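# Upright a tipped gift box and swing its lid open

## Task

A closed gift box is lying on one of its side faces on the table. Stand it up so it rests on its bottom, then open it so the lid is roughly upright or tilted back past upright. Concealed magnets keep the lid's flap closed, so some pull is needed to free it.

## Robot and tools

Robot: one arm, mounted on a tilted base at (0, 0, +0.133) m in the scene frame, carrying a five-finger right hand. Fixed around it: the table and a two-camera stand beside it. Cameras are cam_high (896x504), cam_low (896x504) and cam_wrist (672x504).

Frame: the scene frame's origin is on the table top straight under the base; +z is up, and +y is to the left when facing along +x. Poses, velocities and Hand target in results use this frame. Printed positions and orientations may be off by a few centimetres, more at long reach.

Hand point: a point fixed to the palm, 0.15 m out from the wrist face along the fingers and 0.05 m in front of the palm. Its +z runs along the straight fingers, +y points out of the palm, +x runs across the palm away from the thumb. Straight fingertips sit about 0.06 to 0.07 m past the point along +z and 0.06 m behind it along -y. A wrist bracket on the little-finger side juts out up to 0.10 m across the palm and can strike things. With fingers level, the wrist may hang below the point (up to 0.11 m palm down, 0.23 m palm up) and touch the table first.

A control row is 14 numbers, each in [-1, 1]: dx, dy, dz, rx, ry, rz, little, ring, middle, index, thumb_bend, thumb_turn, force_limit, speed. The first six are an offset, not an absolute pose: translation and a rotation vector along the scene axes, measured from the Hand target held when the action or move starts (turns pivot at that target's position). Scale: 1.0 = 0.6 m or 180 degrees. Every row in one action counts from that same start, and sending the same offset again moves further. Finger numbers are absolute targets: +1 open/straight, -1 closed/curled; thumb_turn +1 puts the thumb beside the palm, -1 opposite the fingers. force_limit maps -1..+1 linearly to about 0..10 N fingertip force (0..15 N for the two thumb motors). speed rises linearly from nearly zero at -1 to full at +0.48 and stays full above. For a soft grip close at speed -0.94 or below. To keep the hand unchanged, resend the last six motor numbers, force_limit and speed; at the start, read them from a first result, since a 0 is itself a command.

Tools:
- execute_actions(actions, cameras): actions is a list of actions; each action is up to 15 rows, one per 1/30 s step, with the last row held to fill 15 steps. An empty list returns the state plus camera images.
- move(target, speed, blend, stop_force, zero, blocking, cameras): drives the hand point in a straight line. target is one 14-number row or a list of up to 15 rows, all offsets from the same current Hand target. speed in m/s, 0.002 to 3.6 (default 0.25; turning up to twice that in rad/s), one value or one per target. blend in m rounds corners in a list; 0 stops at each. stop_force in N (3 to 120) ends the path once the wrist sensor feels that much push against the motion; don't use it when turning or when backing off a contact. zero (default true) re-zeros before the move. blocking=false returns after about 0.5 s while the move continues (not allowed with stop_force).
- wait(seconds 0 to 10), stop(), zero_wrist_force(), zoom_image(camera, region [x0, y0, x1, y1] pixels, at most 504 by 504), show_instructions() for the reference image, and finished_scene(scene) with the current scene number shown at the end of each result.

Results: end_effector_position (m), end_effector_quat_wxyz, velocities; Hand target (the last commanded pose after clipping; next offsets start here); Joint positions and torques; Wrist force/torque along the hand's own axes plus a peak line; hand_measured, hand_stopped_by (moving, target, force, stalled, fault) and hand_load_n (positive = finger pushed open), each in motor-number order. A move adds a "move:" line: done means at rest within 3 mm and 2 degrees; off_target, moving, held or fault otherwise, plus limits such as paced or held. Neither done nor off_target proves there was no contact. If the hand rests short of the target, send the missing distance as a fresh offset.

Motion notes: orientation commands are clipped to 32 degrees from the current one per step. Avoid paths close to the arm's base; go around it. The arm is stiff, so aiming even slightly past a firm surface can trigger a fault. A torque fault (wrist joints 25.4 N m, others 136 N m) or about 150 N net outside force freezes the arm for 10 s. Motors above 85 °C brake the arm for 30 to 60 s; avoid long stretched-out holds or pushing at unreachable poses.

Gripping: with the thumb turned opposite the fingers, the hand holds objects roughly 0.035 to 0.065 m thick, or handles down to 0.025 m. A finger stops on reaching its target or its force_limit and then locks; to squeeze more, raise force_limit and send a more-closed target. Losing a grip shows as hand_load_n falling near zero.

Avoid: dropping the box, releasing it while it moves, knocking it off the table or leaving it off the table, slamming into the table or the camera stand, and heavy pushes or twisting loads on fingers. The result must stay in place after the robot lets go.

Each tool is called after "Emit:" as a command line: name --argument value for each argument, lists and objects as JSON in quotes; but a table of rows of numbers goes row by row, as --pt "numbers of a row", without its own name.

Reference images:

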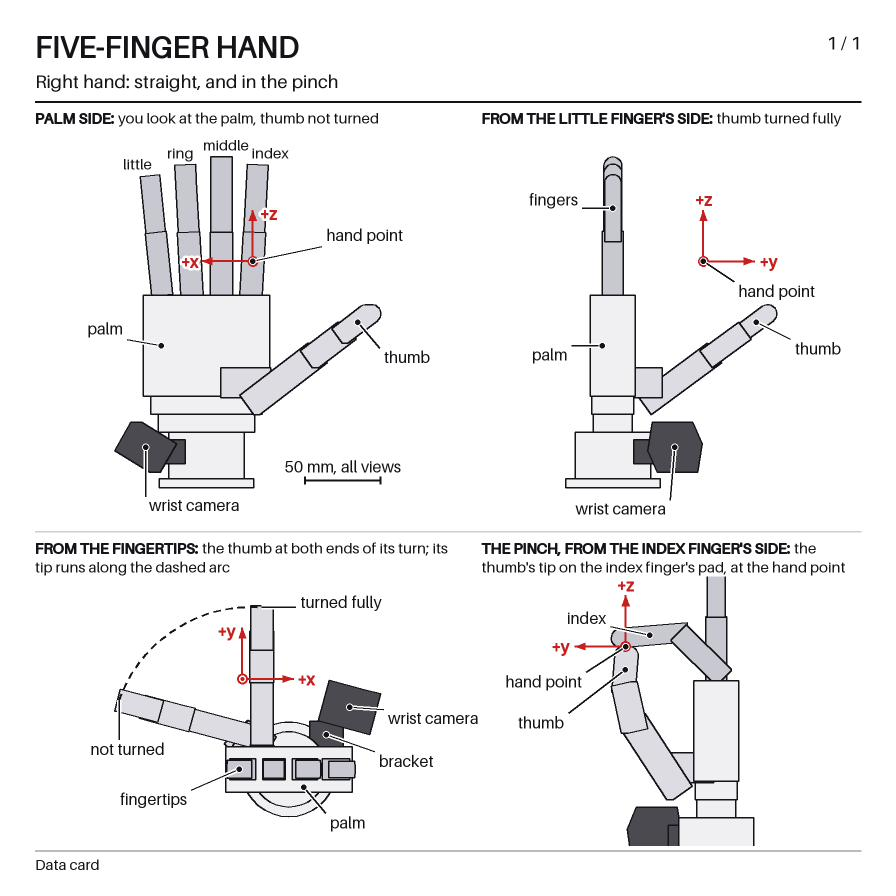

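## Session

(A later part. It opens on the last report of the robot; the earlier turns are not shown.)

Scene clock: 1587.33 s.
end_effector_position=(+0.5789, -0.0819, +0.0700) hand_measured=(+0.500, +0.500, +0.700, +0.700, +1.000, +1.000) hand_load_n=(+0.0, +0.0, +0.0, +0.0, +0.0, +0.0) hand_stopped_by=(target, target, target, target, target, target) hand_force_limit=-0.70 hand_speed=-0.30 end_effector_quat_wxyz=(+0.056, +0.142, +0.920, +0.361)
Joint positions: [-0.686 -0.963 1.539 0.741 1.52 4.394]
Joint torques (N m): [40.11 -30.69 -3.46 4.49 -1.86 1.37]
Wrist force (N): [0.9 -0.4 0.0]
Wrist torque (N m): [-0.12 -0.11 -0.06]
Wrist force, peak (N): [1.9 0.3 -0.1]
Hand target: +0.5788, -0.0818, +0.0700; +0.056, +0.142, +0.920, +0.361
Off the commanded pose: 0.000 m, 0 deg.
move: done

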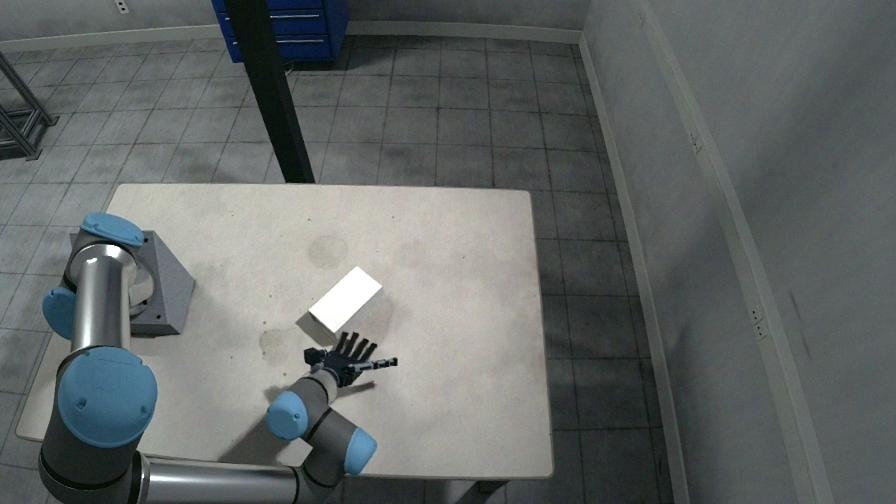

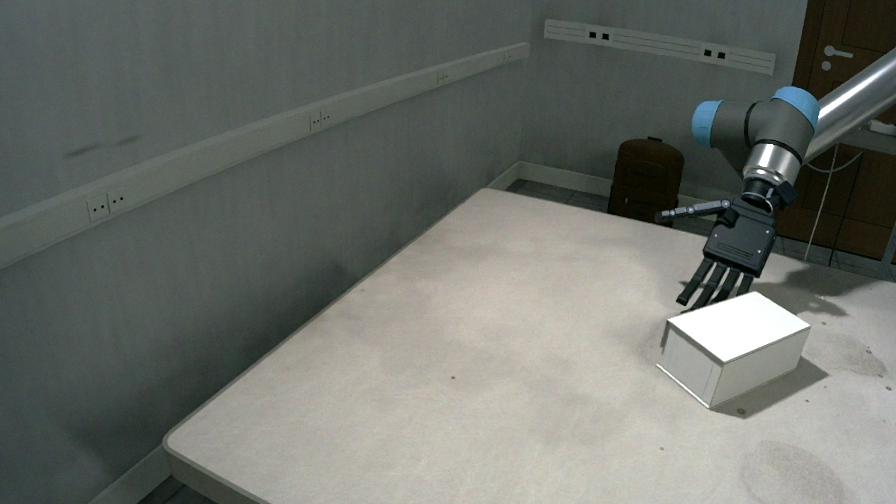

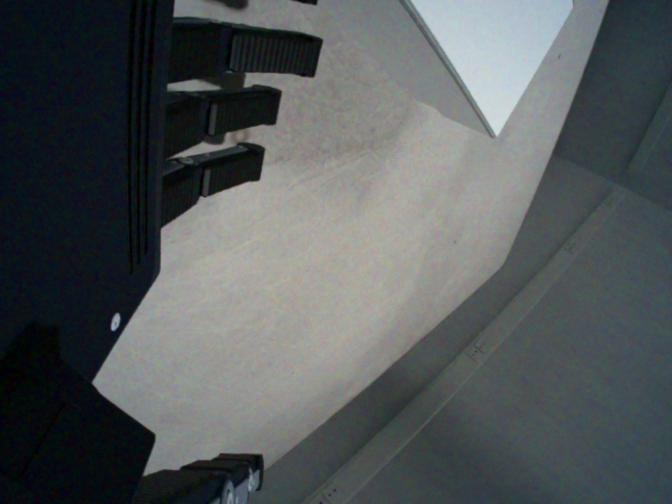

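Emit:
move --pt "-0.04 0.022 0 0 0 0 0.5 0.5 0.7 0.7 1 1 -0.7 -0.3" --pt "-0.083 0.065 0 0 0 0 0.5 0.5 0.7 0.7 1 1 -0.7 -0.3" --pt "-0.11 0.117 0 0 0 0 0.5 0.5 0.7 0.7 1 1 -0.7 -0.3" --pt "-0.115 0.142 0 0 0 0 0.5 0.5 0.7 0.7 1 1 -0.7 -0.3" --speed 0.06 --blend '[0.01, 0.01, 0.01, 0]' --cameras '["all"]'

Emit:
zoom_image --camera "cam_high" --region '[290, 220, 420, 360]'

Scene clock: 1606.83 s.
end_effector_position=(+0.5098, +0.0035, +0.0700) hand_measured=(+0.500, +0.500, +0.700, +0.700, +1.000, +1.000) hand_load_n=(+0.0, +0.0, +0.0, +0.0, +0.0, +0.0) hand_stopped_by=(target, target, target, target, target, target) hand_force_limit=-0.70 hand_speed=-0.30 end_effector_quat_wxyz=(+0.056, +0.142, +0.920, +0.361)
Joint positions: [-0.646 -1.013 1.843 0.486 1.531 4.432]
Joint torques (N m): [22.82 -42.67 -5.74 4.53 -2.59 -1.55]
Wrist force (N): [0.9 0.2 -0.4]
Wrist torque (N m): [0.01 -0.10 -0.13]
Wrist force, peak (N): [1.4 0.4 0.2]
Hand target: +0.5098, +0.0034, +0.0700; +0.056, +0.142, +0.920, +0.361
Off the commanded pose: 0.000 m, 0 deg.
move: done; blend cut to 0.0076 m at target 3

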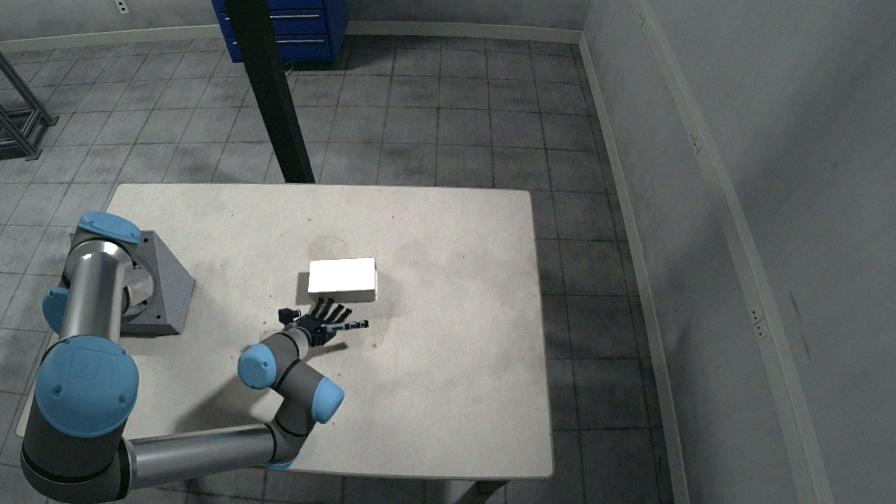

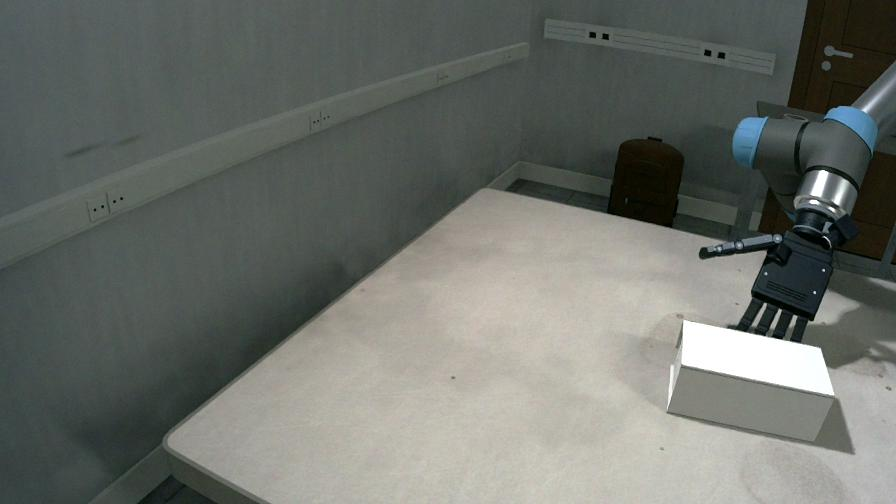

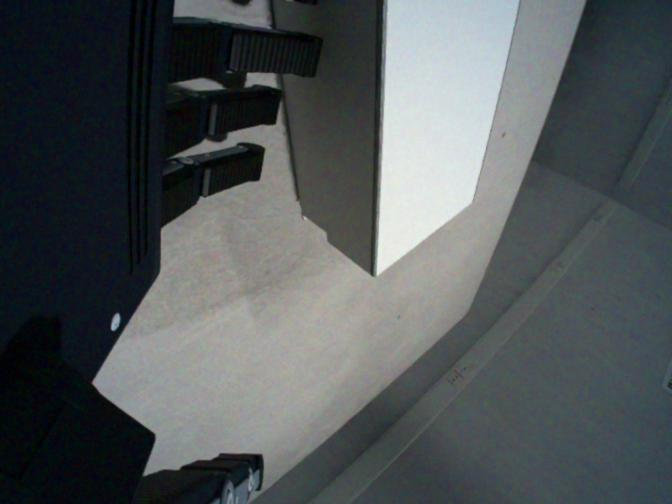

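Scaled by 3.600 from the camera's 896x504 image, which has a finer 1280x720 frame.

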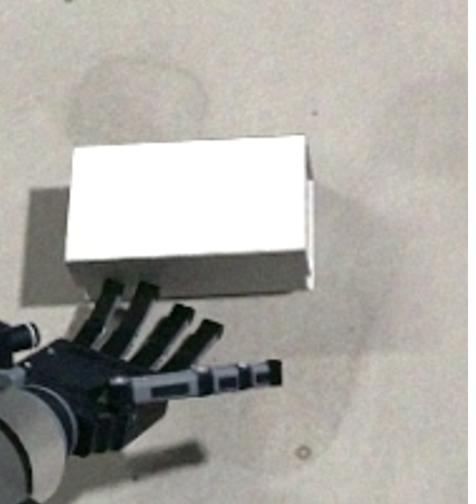

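Emit:
move --pt "0.0167 -0.0583 0.0667 0 0 0 0.5 0.5 0.7 0.7 1 1 -0.7 -0.3" --pt "0.032 -0.0357 0.055 0.0674 -0.0078 0.1193 0.5 0.9 1 0.9 1 1 -0.7 -0.2" --pt "0.032 -0.0357 0.0267 0.0674 -0.0078 0.1193 0.5 0.9 1 0.9 1 1 -0.7 -0.2" --speed 0.12 --blend '[0.005, 0, 0]' --cameras '["all"]'

Emit:
zoom_image --camera "cam_wrist" --region '[150, 0, 450, 280]'

Emit:
zoom_image --camera "cam_high" --region '[290, 220, 420, 360]'

Scene clock: 1631.60 s.
end_effector_position=(+0.5291, -0.0180, +0.0859) hand_measured=(+0.500, +0.900, +1.000, +0.900, +1.000, +1.000) hand_load_n=(+0.0, +0.0, +0.0, +0.0, +0.0, +0.0) hand_stopped_by=(target, target, target, target, target, target) hand_force_limit=-0.70 hand_speed=-0.20 end_effector_quat_wxyz=(-0.016, -0.031, +0.886, +0.462)
Joint positions: [-0.672 -0.798 1.448 1.014 1.457 4.129]
Joint torques (N m): [42.96 -46.38 1.51 2.63 -0.26 1.22]
Wrist force (N): [0.9 0.2 -0.5]
Wrist torque (N m): [0.02 -0.07 -0.10]
Wrist force, peak (N): [1.7 0.1 0.7]
Hand target: +0.5290, -0.0180, +0.0861; -0.016, -0.031, +0.886, +0.462
Off the commanded pose: 0.000 m, 0 deg.
move: done

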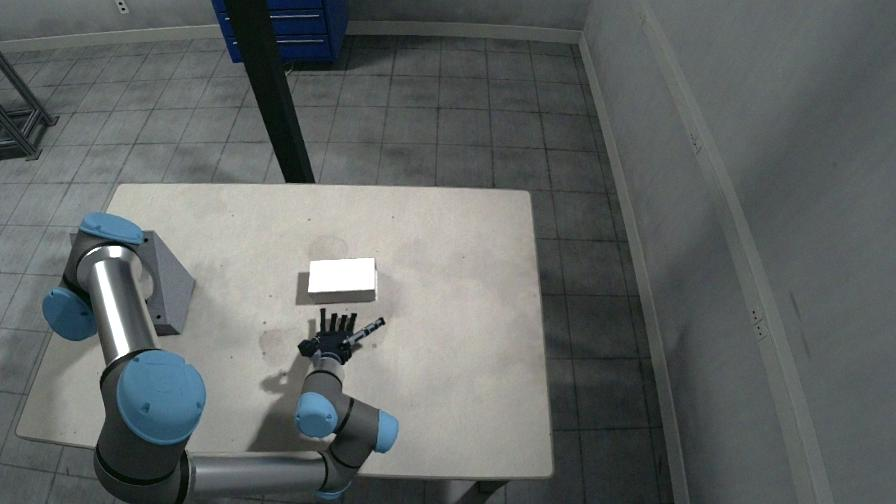

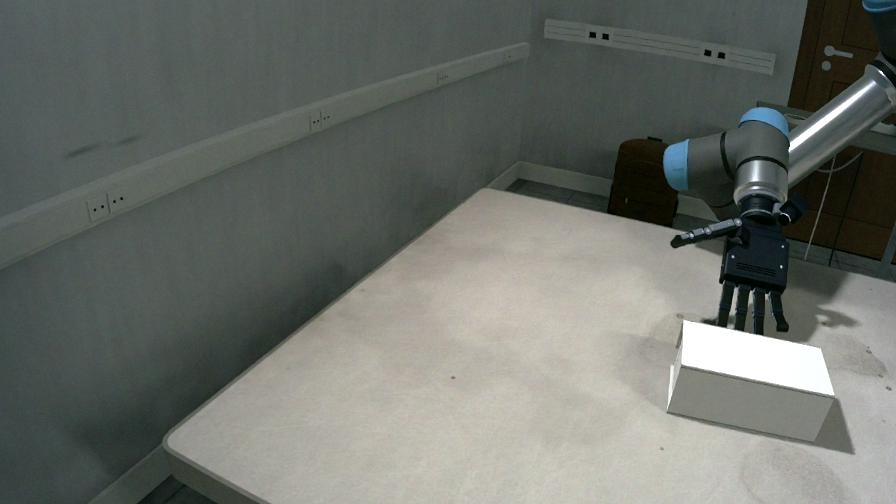

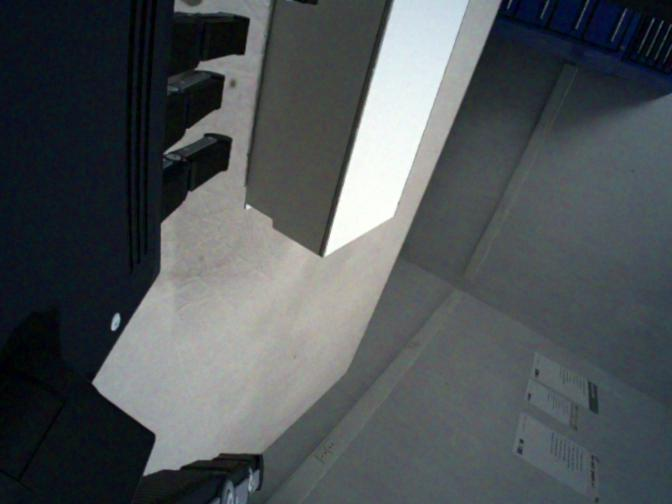

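Scaled by 1.680 from the camera's 672x504 image, which has a finer 960x720 frame.

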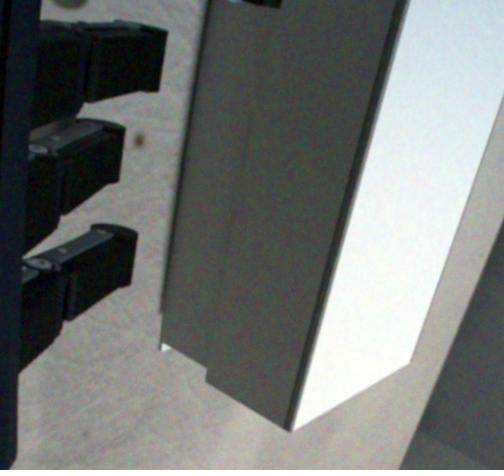

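Scaled by 3.600 from the camera's 896x504 image, which has a finer 1280x720 frame.

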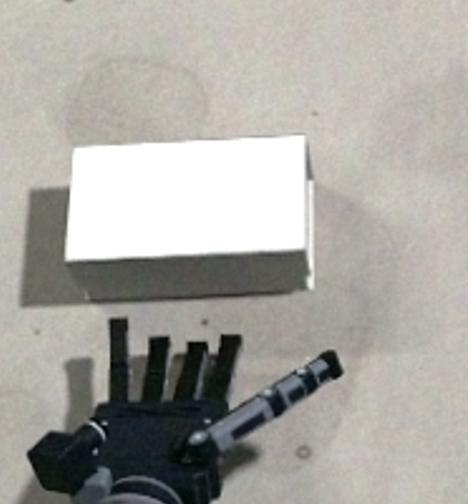

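Emit:
move --pt "-0.0075 -0.0083 0.0017 0.0441 0.0075 0.062 0.2 0.3 1 1 1 1 -0.7 -0.2" --pt "-0.0075 -0.0083 -0.0148 0.0441 0.0075 0.062 0.2 0.3 1 1 1 1 -0.7 -0.2" --speed 0.1 --cameras '["cam_wrist", "cam_high"]'

Emit:
zoom_image --camera "cam_wrist" --region '[150, 0, 450, 280]'

Emit:
zoom_image --camera "cam_high" --region '[290, 220, 420, 360]'

Scene clock: 1680.63 s.
end_effector_position=(+0.5281, -0.0211, +0.0863) hand_measured=(+0.200, +0.300, +1.000, +1.000, +1.000, +1.000) hand_load_n=(+0.0, +0.0, +0.0, +0.0, +0.0, +0.0) hand_stopped_by=(target, target, target, target, target, target) hand_force_limit=-0.70 hand_speed=-0.20 end_effector_quat_wxyz=(-0.039, -0.067, +0.870, +0.488)
Joint positions: [-0.679 -0.734 1.362 1.133 1.449 4.066]
Joint torques (N m): [38.03 -38.09 -4.02 2.49 -1.28 -0.2]
Wrist force (N): [0.9 0.3 -0.8]
Wrist torque (N m): [0.02 -0.05 -0.21]
Wrist force, peak (N): [1.2 0.7 -0.9]
Hand target: +0.5281, -0.0211, +0.0863; -0.039, -0.067, +0.870, +0.488 (not the last commanded pose)
Off the commanded pose: 0.010 m, 8 deg.
FORCE FAULT: contact force on the arm reached its limit, and the arm stopped for 10 seconds. The contact can be on any part of the arm, not only on its tool. That time counts as 20 of the actions that you can send in this scene. The arm's remaining commands of this call were not run. During the stop the arm's controller moved it back a little. The arm's target is now where it stood when the stop ended, not its last command. The arm accepts commands again.
move: fault; path passed 0 of 2 targets
Images, in order (width x height): cam_high 896x504, cam_wrist 672x504.

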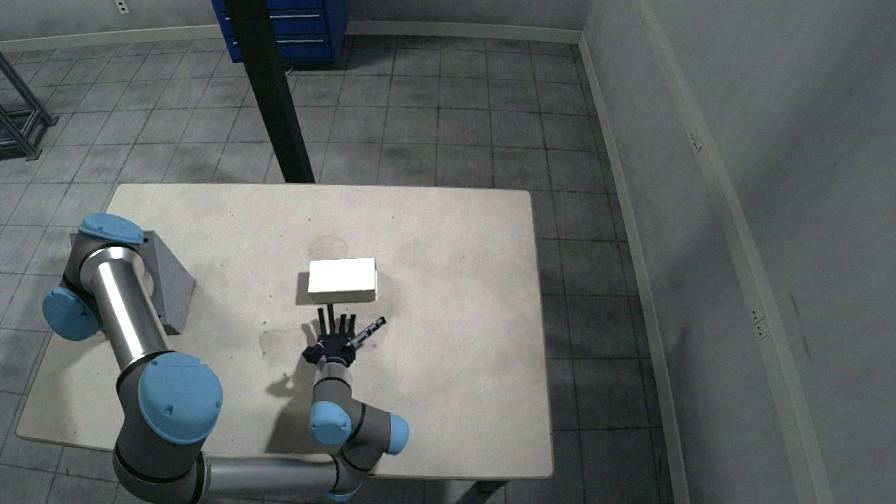

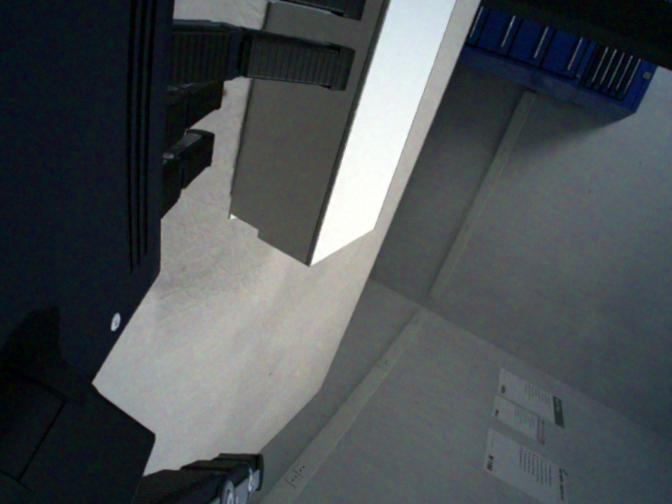

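Scaled by 1.680 from the camera's 672x504 image, which has a finer 960x720 frame.

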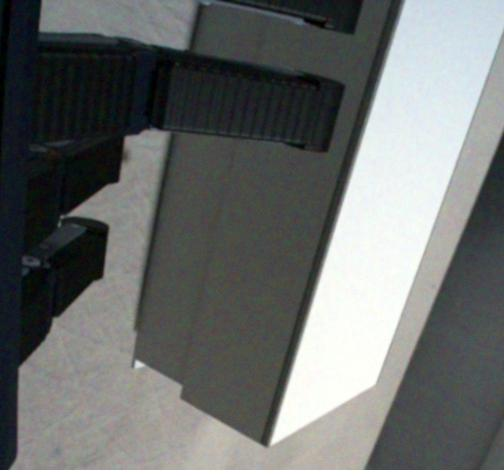

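Scaled by 3.600 from the camera's 896x504 image, which has a finer 1280x720 frame.

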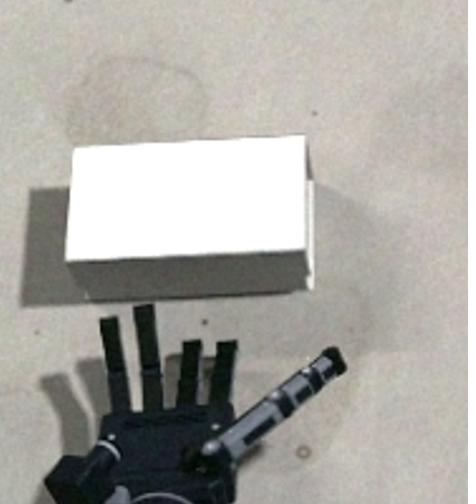

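Emit:
zoom_image --camera "cam_wrist" --region '[215, 190, 335, 280]'

Scaled by 4.200 from the camera's 672x504 image, which has a finer 960x720 frame.

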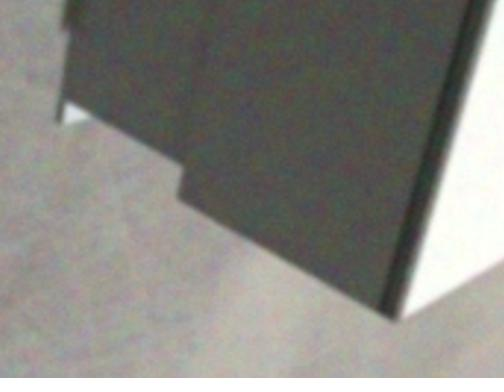

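Emit:
move --pt "-0.0833 -0.0667 0.1 -0.0837 -0.0103 -0.0261 0.2 0.3 1 1 1 1 -0.7 -0.2" --pt "-0.28 0.035 0.1062 -0.0837 -0.0103 -0.0261 0.4 0.5 0.7 0.7 1 1 -0.7 -0.2" --pt "-0.2635 0.14 0.0562 -0.0837 -0.0103 -0.0261 0.4 0.5 0.7 0.7 1 1 -0.7 -0.2" --pt "-0.2635 0.14 -0.0272 -0.0837 -0.0103 -0.0261 0.4 0.5 0.7 0.7 1 1 -0.7 -0.2" --speed '[0.12, 0.2, 0.2, 0.1]' --blend '[0.01, 0, 0.01, 0]' --cameras '["all"]'

Emit:
zoom_image --camera "cam_high" --region '[250, 220, 400, 360]'

Scene clock: 1785.43 s.
end_effector_position=(+0.3701, +0.0629, +0.0700) hand_measured=(+0.400, +0.500, +0.700, +0.700, +1.000, +1.000) hand_load_n=(+0.0, +0.0, +0.0, +0.0, +0.0, +0.0) hand_stopped_by=(target, target, target, target, target, target) hand_force_limit=-0.70 hand_speed=-0.20 end_effector_quat_wxyz=(-0.013, -0.033, +0.928, +0.370)
Joint positions: [-0.67 -0.998 2.047 0.505 1.627 4.133]
Joint torques (N m): [32.92 -37.47 9.97 4.75 -2.42 1.56]
Wrist force (N): [0.4 0.3 -0.4]
Wrist torque (N m): [0.01 -0.04 -0.20]
Wrist force, peak (N): [2.4 0.8 0.0]
Hand target: +0.3700, +0.0629, +0.0700; -0.013, -0.033, +0.928, +0.370
Off the commanded pose: 0.000 m, 0 deg.
move: done

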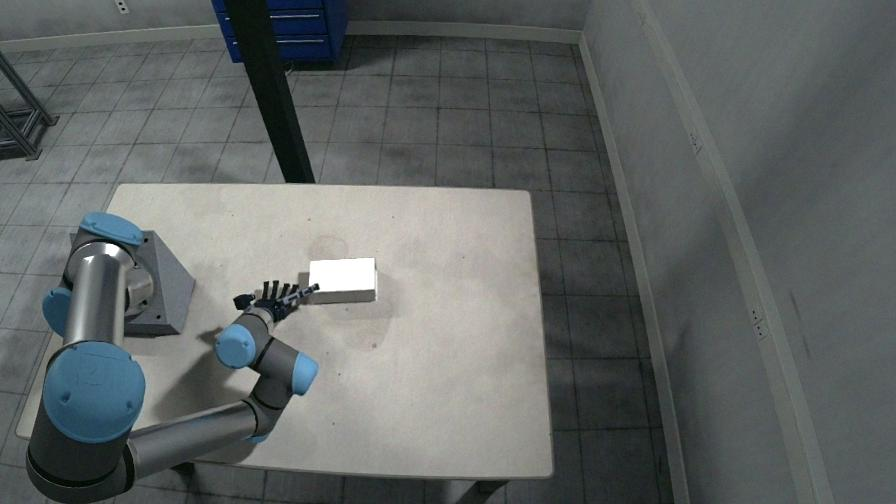

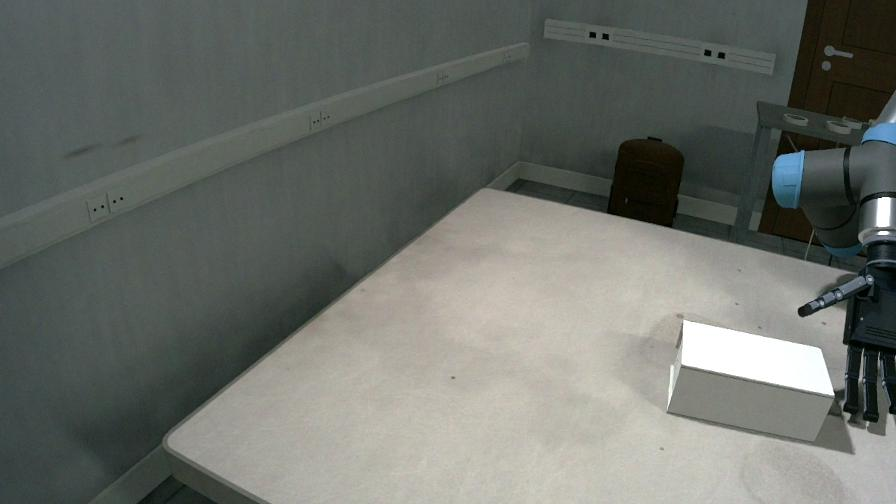

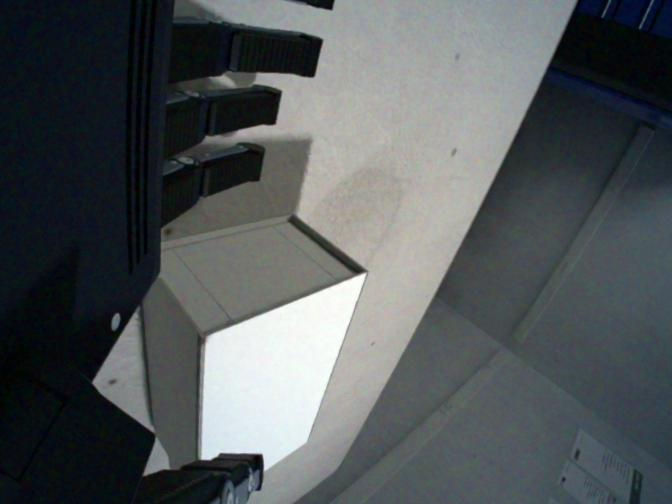

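Scaled by 3.360 from the camera's 896x504 image, which has a finer 1280x720 frame.

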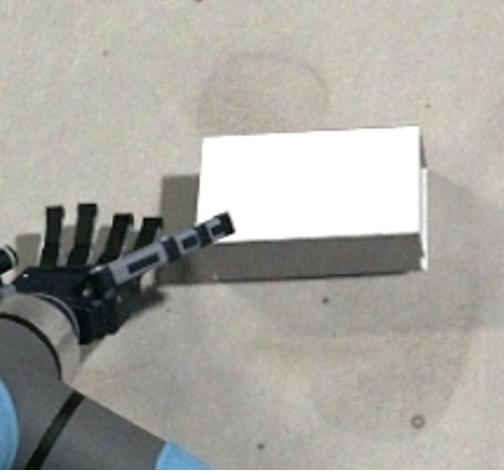

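Emit:
move --pt "0 0.045 0 0 0 0 0.4 0.5 0.7 0.7 1 1 -0.7 -0.2" --pt "0.275 0.045 0 0 0 0 0.4 0.5 0.7 0.7 1 1 -0.7 -0.2" --pt "0.255 0.045 0 0 0 0 0.4 0.5 0.7 0.7 1 1 -0.7 -0.2" --speed 0.07 --blend '[0.005, 0, 0]' --cameras '["all"]'

Emit:
zoom_image --camera "cam_high" --region '[310, 220, 460, 360]'

Scene clock: 1793.20 s.
end_effector_position=(+0.5231, +0.0898, +0.0699) hand_measured=(+0.400, +0.500, +0.700, +0.700, +1.000, +1.000) hand_load_n=(+0.5, +0.0, +0.0, +0.0, +0.0, +0.0) hand_stopped_by=(target, target, target, target, target, target) hand_force_limit=-0.70 hand_speed=-0.20 end_effector_quat_wxyz=(-0.013, -0.033, +0.929, +0.370)
Joint positions: [-0.47 -0.737 1.547 0.756 1.63 4.333]
Joint torques (N m): [44.05 -29.51 2.37 4.17 -3.1 1.65]
Wrist force (N): [0.8 0.0 -0.3]
Wrist torque (N m): [-0.04 -0.08 -0.09]
Wrist force, peak (N): [1.7 -0.2 -0.5]
Hand target: +0.5230, +0.0899, +0.0700; -0.013, -0.033, +0.928, +0.370
Off the commanded pose: 0.000 m, 0 deg.
move: done

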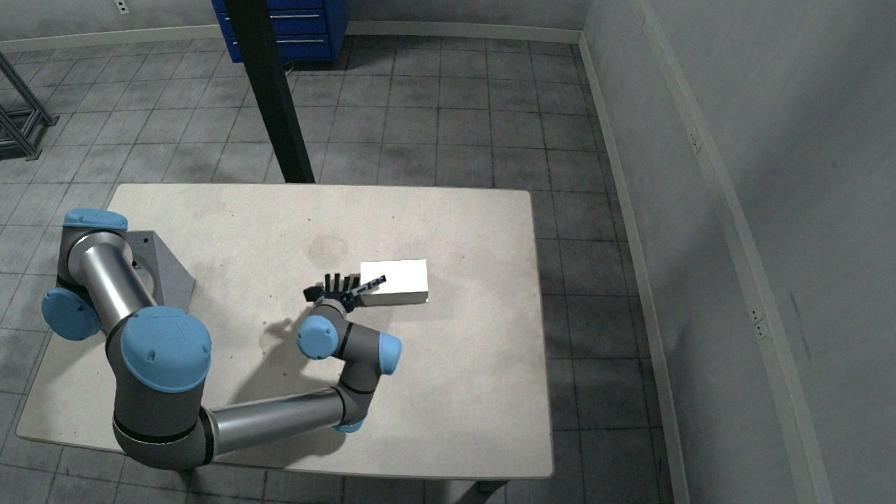

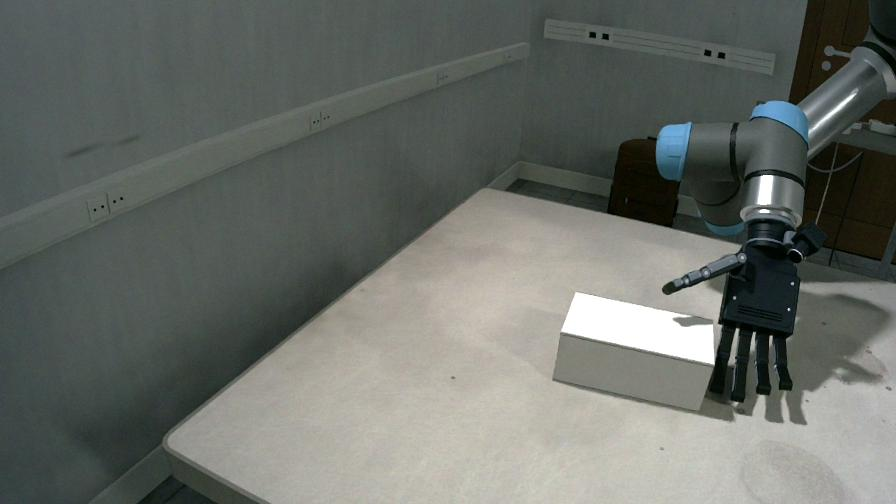

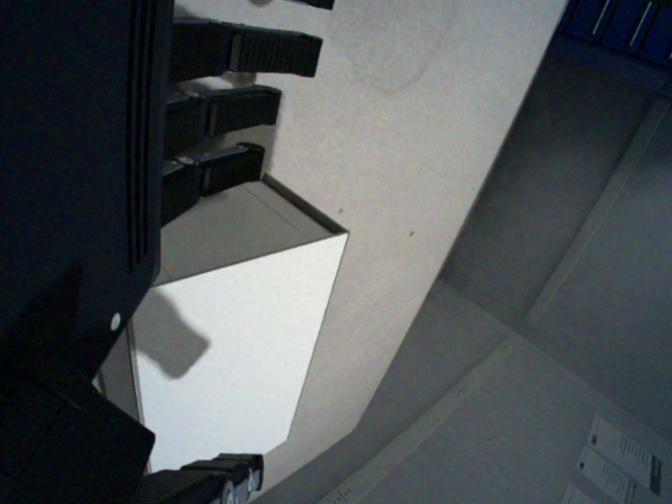

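Scaled by 3.360 from the camera's 896x504 image, which has a finer 1280x720 frame.

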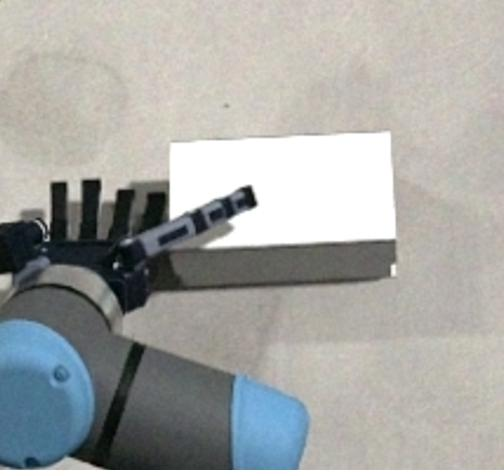

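Emit:
move --pt "-0.0333 -0.0667 0.1667 0 0 0 0.4 0.5 0.7 0.7 1 1 -0.7 -0.2" --pt "-0.0883 -0.1165 0.2167 0.0581 -0.0643 -0.5746 0.4 0.5 0.7 0.7 1 1 -0.7 -0.2" --pt "-0.0592 -0.0773 0.0333 0.0581 -0.0643 -0.5746 -0.2 -0.2 1 0.6 1 1 -0.7 -0.2" --speed '[0.2, 0.25, 0.15]' --blend '[0.02, 0.01, 0]' --cameras '["all"]'

Emit:
zoom_image --camera "cam_wrist" --region '[150, 0, 450, 280]'

Emit:
zoom_image --camera "cam_high" --region '[310, 220, 460, 360]'

Scene clock: 1833.23 s.
end_effector_position=(+0.4875, +0.0435, +0.0900) hand_measured=(-0.200, -0.200, +1.000, +0.600, +1.000, +1.000) hand_load_n=(+0.5, +0.0, +0.0, +0.0, +0.0, +0.0) hand_stopped_by=(target, target, target, target, target, target) hand_force_limit=-0.70 hand_speed=-0.20 end_effector_quat_wxyz=(+0.365, +0.673, +0.566, +0.307)
Joint positions: [-0.231 -0.711 2.412 -1.433 2.002 5.577]
Joint torques (N m): [18.71 -14.89 10.79 -2.67 -2.76 1.46]
Wrist force (N): [0.7 0.2 -0.4]
Wrist torque (N m): [0.03 -0.02 -0.17]
Wrist force, peak (N): [1.3 1.1 -1.3]
Hand target: +0.4875, +0.0435, +0.0900; +0.365, +0.673, +0.566, +0.307
Off the commanded pose: 0.000 m, 0 deg.
move: done

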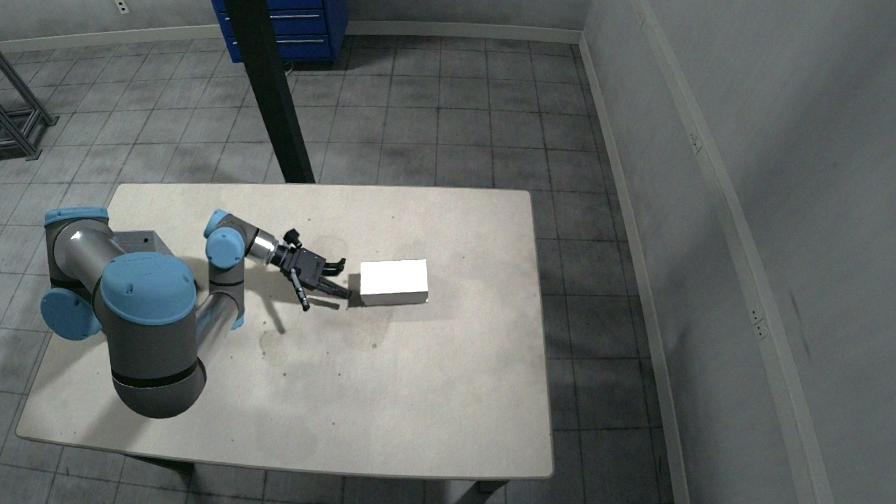

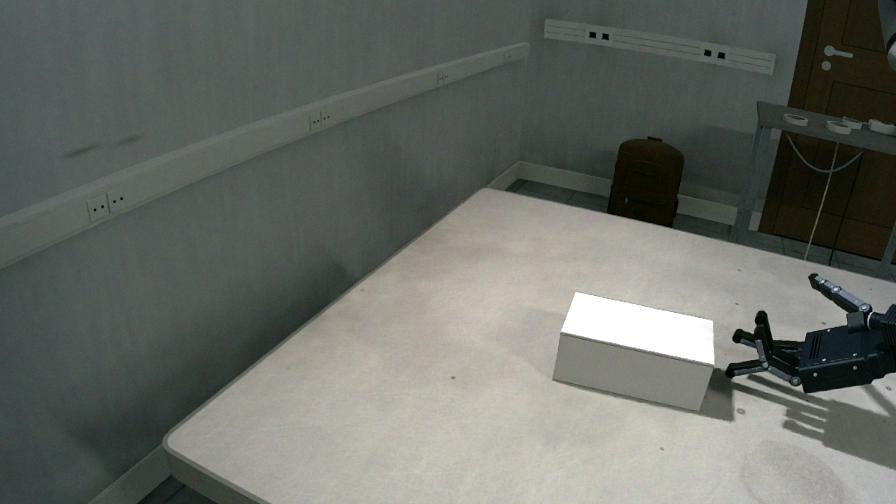

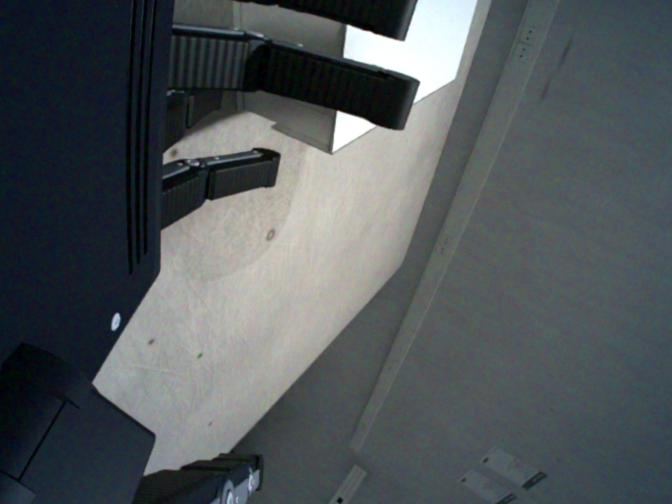

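Scaled by 1.680 from the camera's 672x504 image, which has a finer 960x720 frame.

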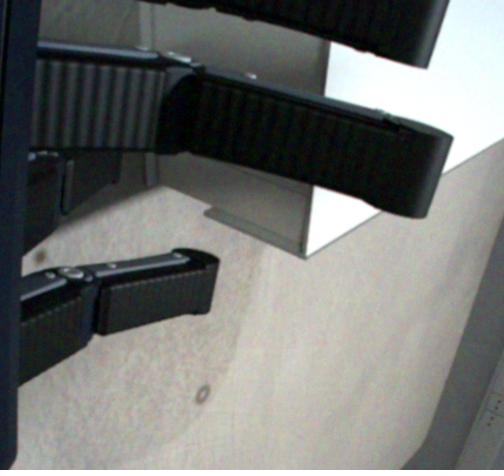

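Scaled by 3.360 from the camera's 896x504 image, which has a finer 1280x720 frame.

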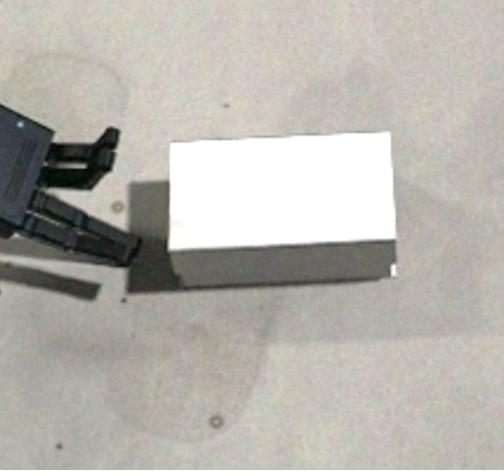

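Emit:
move --pt "0.0 0.025 -0.01 0 0 0 -0.2 -0.2 1 0.6 1 1 -0.7 -0.2" --pt "0.02 0.026 -0.0117 0 0 0 -0.2 -0.2 1 0.6 1 1 -0.7 -0.2" --speed 0.05 --cameras '["cam_wrist", "cam_high"]'

Emit:
zoom_image --camera "cam_wrist" --region '[150, 0, 450, 280]'

Emit:
zoom_image --camera "cam_high" --region '[310, 220, 460, 360]'

Scene clock: 1846.20 s.
end_effector_position=(+0.4995, +0.0591, +0.0830) hand_measured=(-0.200, -0.200, +1.000, +0.600, +1.000, +1.000) hand_load_n=(+0.0, +0.0, +0.0, +0.0, +0.0, +0.5) hand_stopped_by=(target, target, target, target, target, target) hand_force_limit=-0.70 hand_speed=-0.20 end_effector_quat_wxyz=(+0.365, +0.673, +0.566, +0.307)
Joint positions: [-0.205 -0.664 2.357 -1.422 2.027 5.585]
Joint torques (N m): [31.83 -22.66 10.07 -2.91 -0.02 1.58]
Wrist force (N): [1.0 0.3 -0.3]
Wrist torque (N m): [0.03 -0.08 -0.19]
Wrist force, peak (N): [1.3 0.4 -0.5]
Hand target: +0.4995, +0.0591, +0.0829; +0.365, +0.673, +0.566, +0.307
Off the commanded pose: 0.000 m, 0 deg.
move: done
Images, in order (width x height): cam_high 896x504, cam_wrist 672x504.

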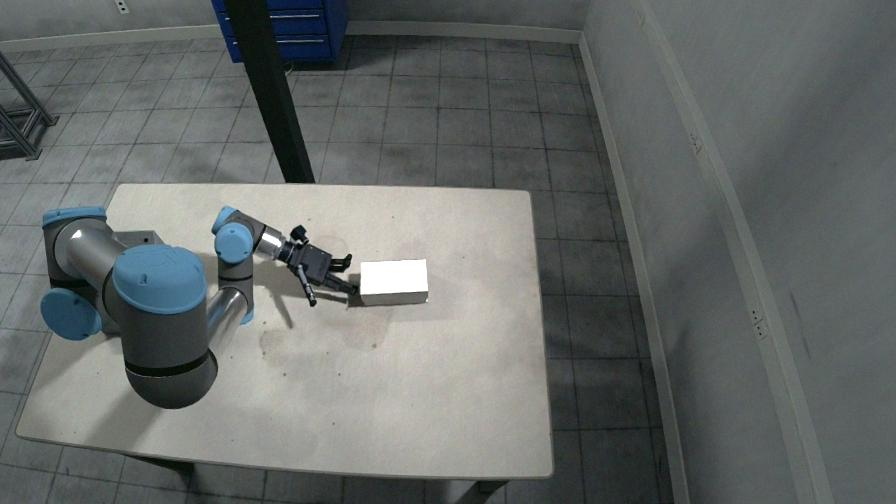

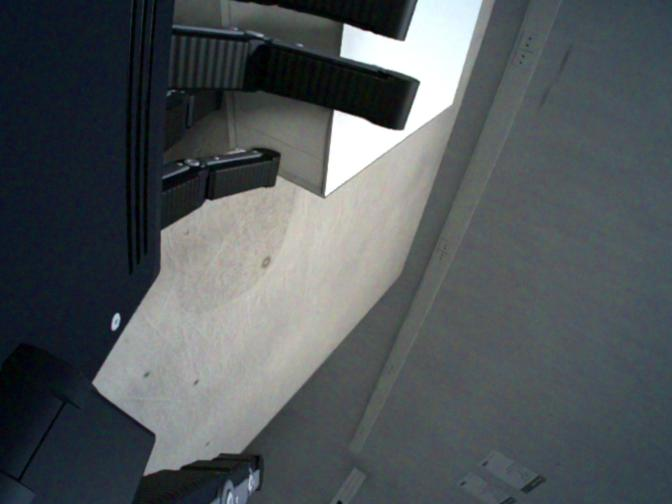

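Scaled by 1.680 from the camera's 672x504 image, which has a finer 960x720 frame.

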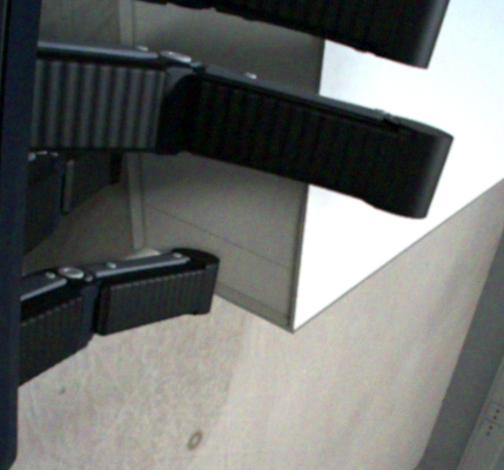

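Scaled by 3.360 from the camera's 896x504 image, which has a finer 1280x720 frame.

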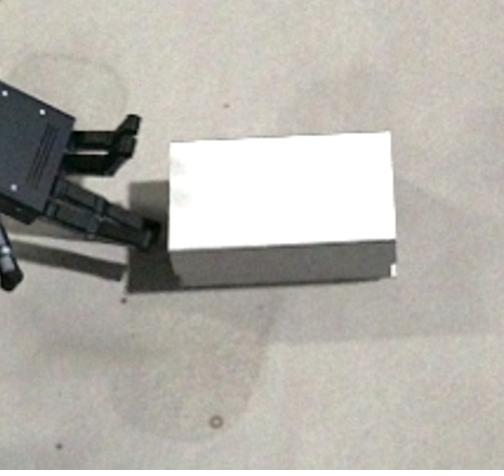

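Emit:
move --pt "0.0216 0.0011 0 0 0 0 -0.2 -0.2 1 0.6 1 1 -0.7 -0.2" --speed 0.02 --cameras '["cam_wrist", "cam_high"]'

Emit:
zoom_image --camera "cam_wrist" --region '[150, 0, 450, 280]'

Emit:
zoom_image --camera "cam_high" --region '[310, 220, 460, 360]'

Scene clock: 1853.17 s.
end_effector_position=(+0.5126, +0.0598, +0.0829) hand_measured=(-0.200, -0.200, +1.000, +0.600, +1.000, +1.000) hand_load_n=(+0.0, +0.0, +0.0, +0.0, +0.0, +0.0) hand_stopped_by=(target, target, target, target, target, target) hand_force_limit=-0.70 hand_speed=-0.20 end_effector_quat_wxyz=(+0.365, +0.673, +0.566, +0.307)
Joint positions: [-0.2 -0.668 2.323 -1.383 2.031 5.586]
Joint torques (N m): [30.54 -28.68 9.95 -2.31 0.27 1.47]
Wrist force (N): [0.7 -0.2 -0.6]
Wrist torque (N m): [-0.02 -0.03 -0.23]
Wrist force, peak (N): [1.1 0.4 -0.6]
Hand target: +0.5125, +0.0598, +0.0829; +0.365, +0.673, +0.566, +0.307
Off the commanded pose: 0.000 m, 0 deg.
move: done
Images, in order (width x height): cam_high 896x504, cam_wrist 672x504.

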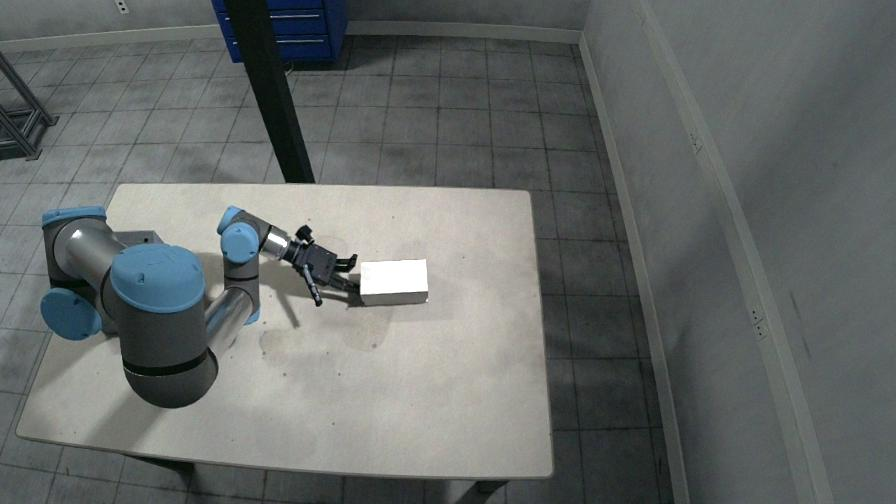

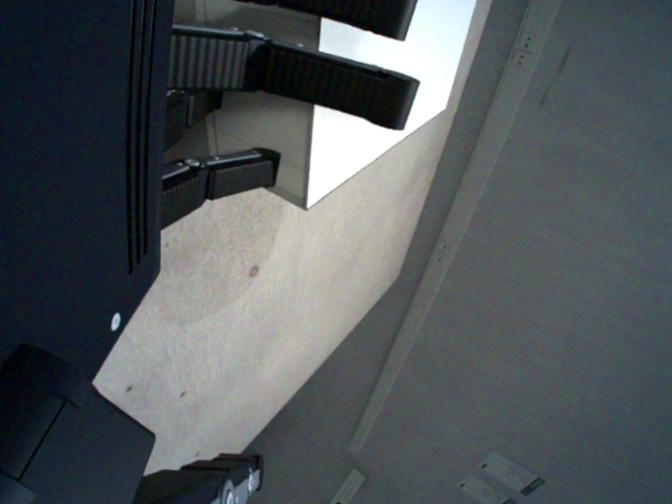

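Scaled by 1.680 from the camera's 672x504 image, which has a finer 960x720 frame.

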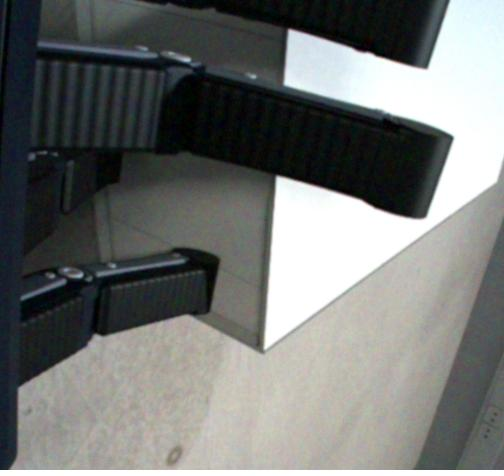

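Scaled by 3.360 from the camera's 896x504 image, which has a finer 1280x720 frame.

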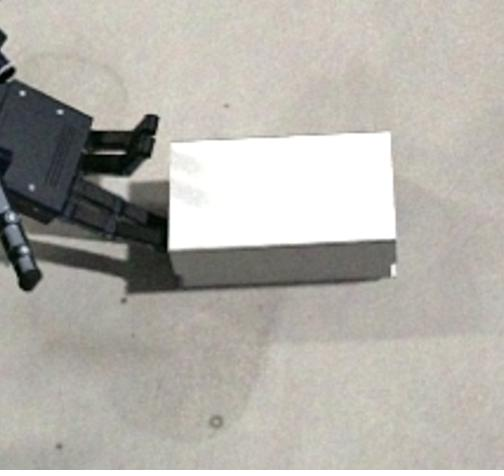

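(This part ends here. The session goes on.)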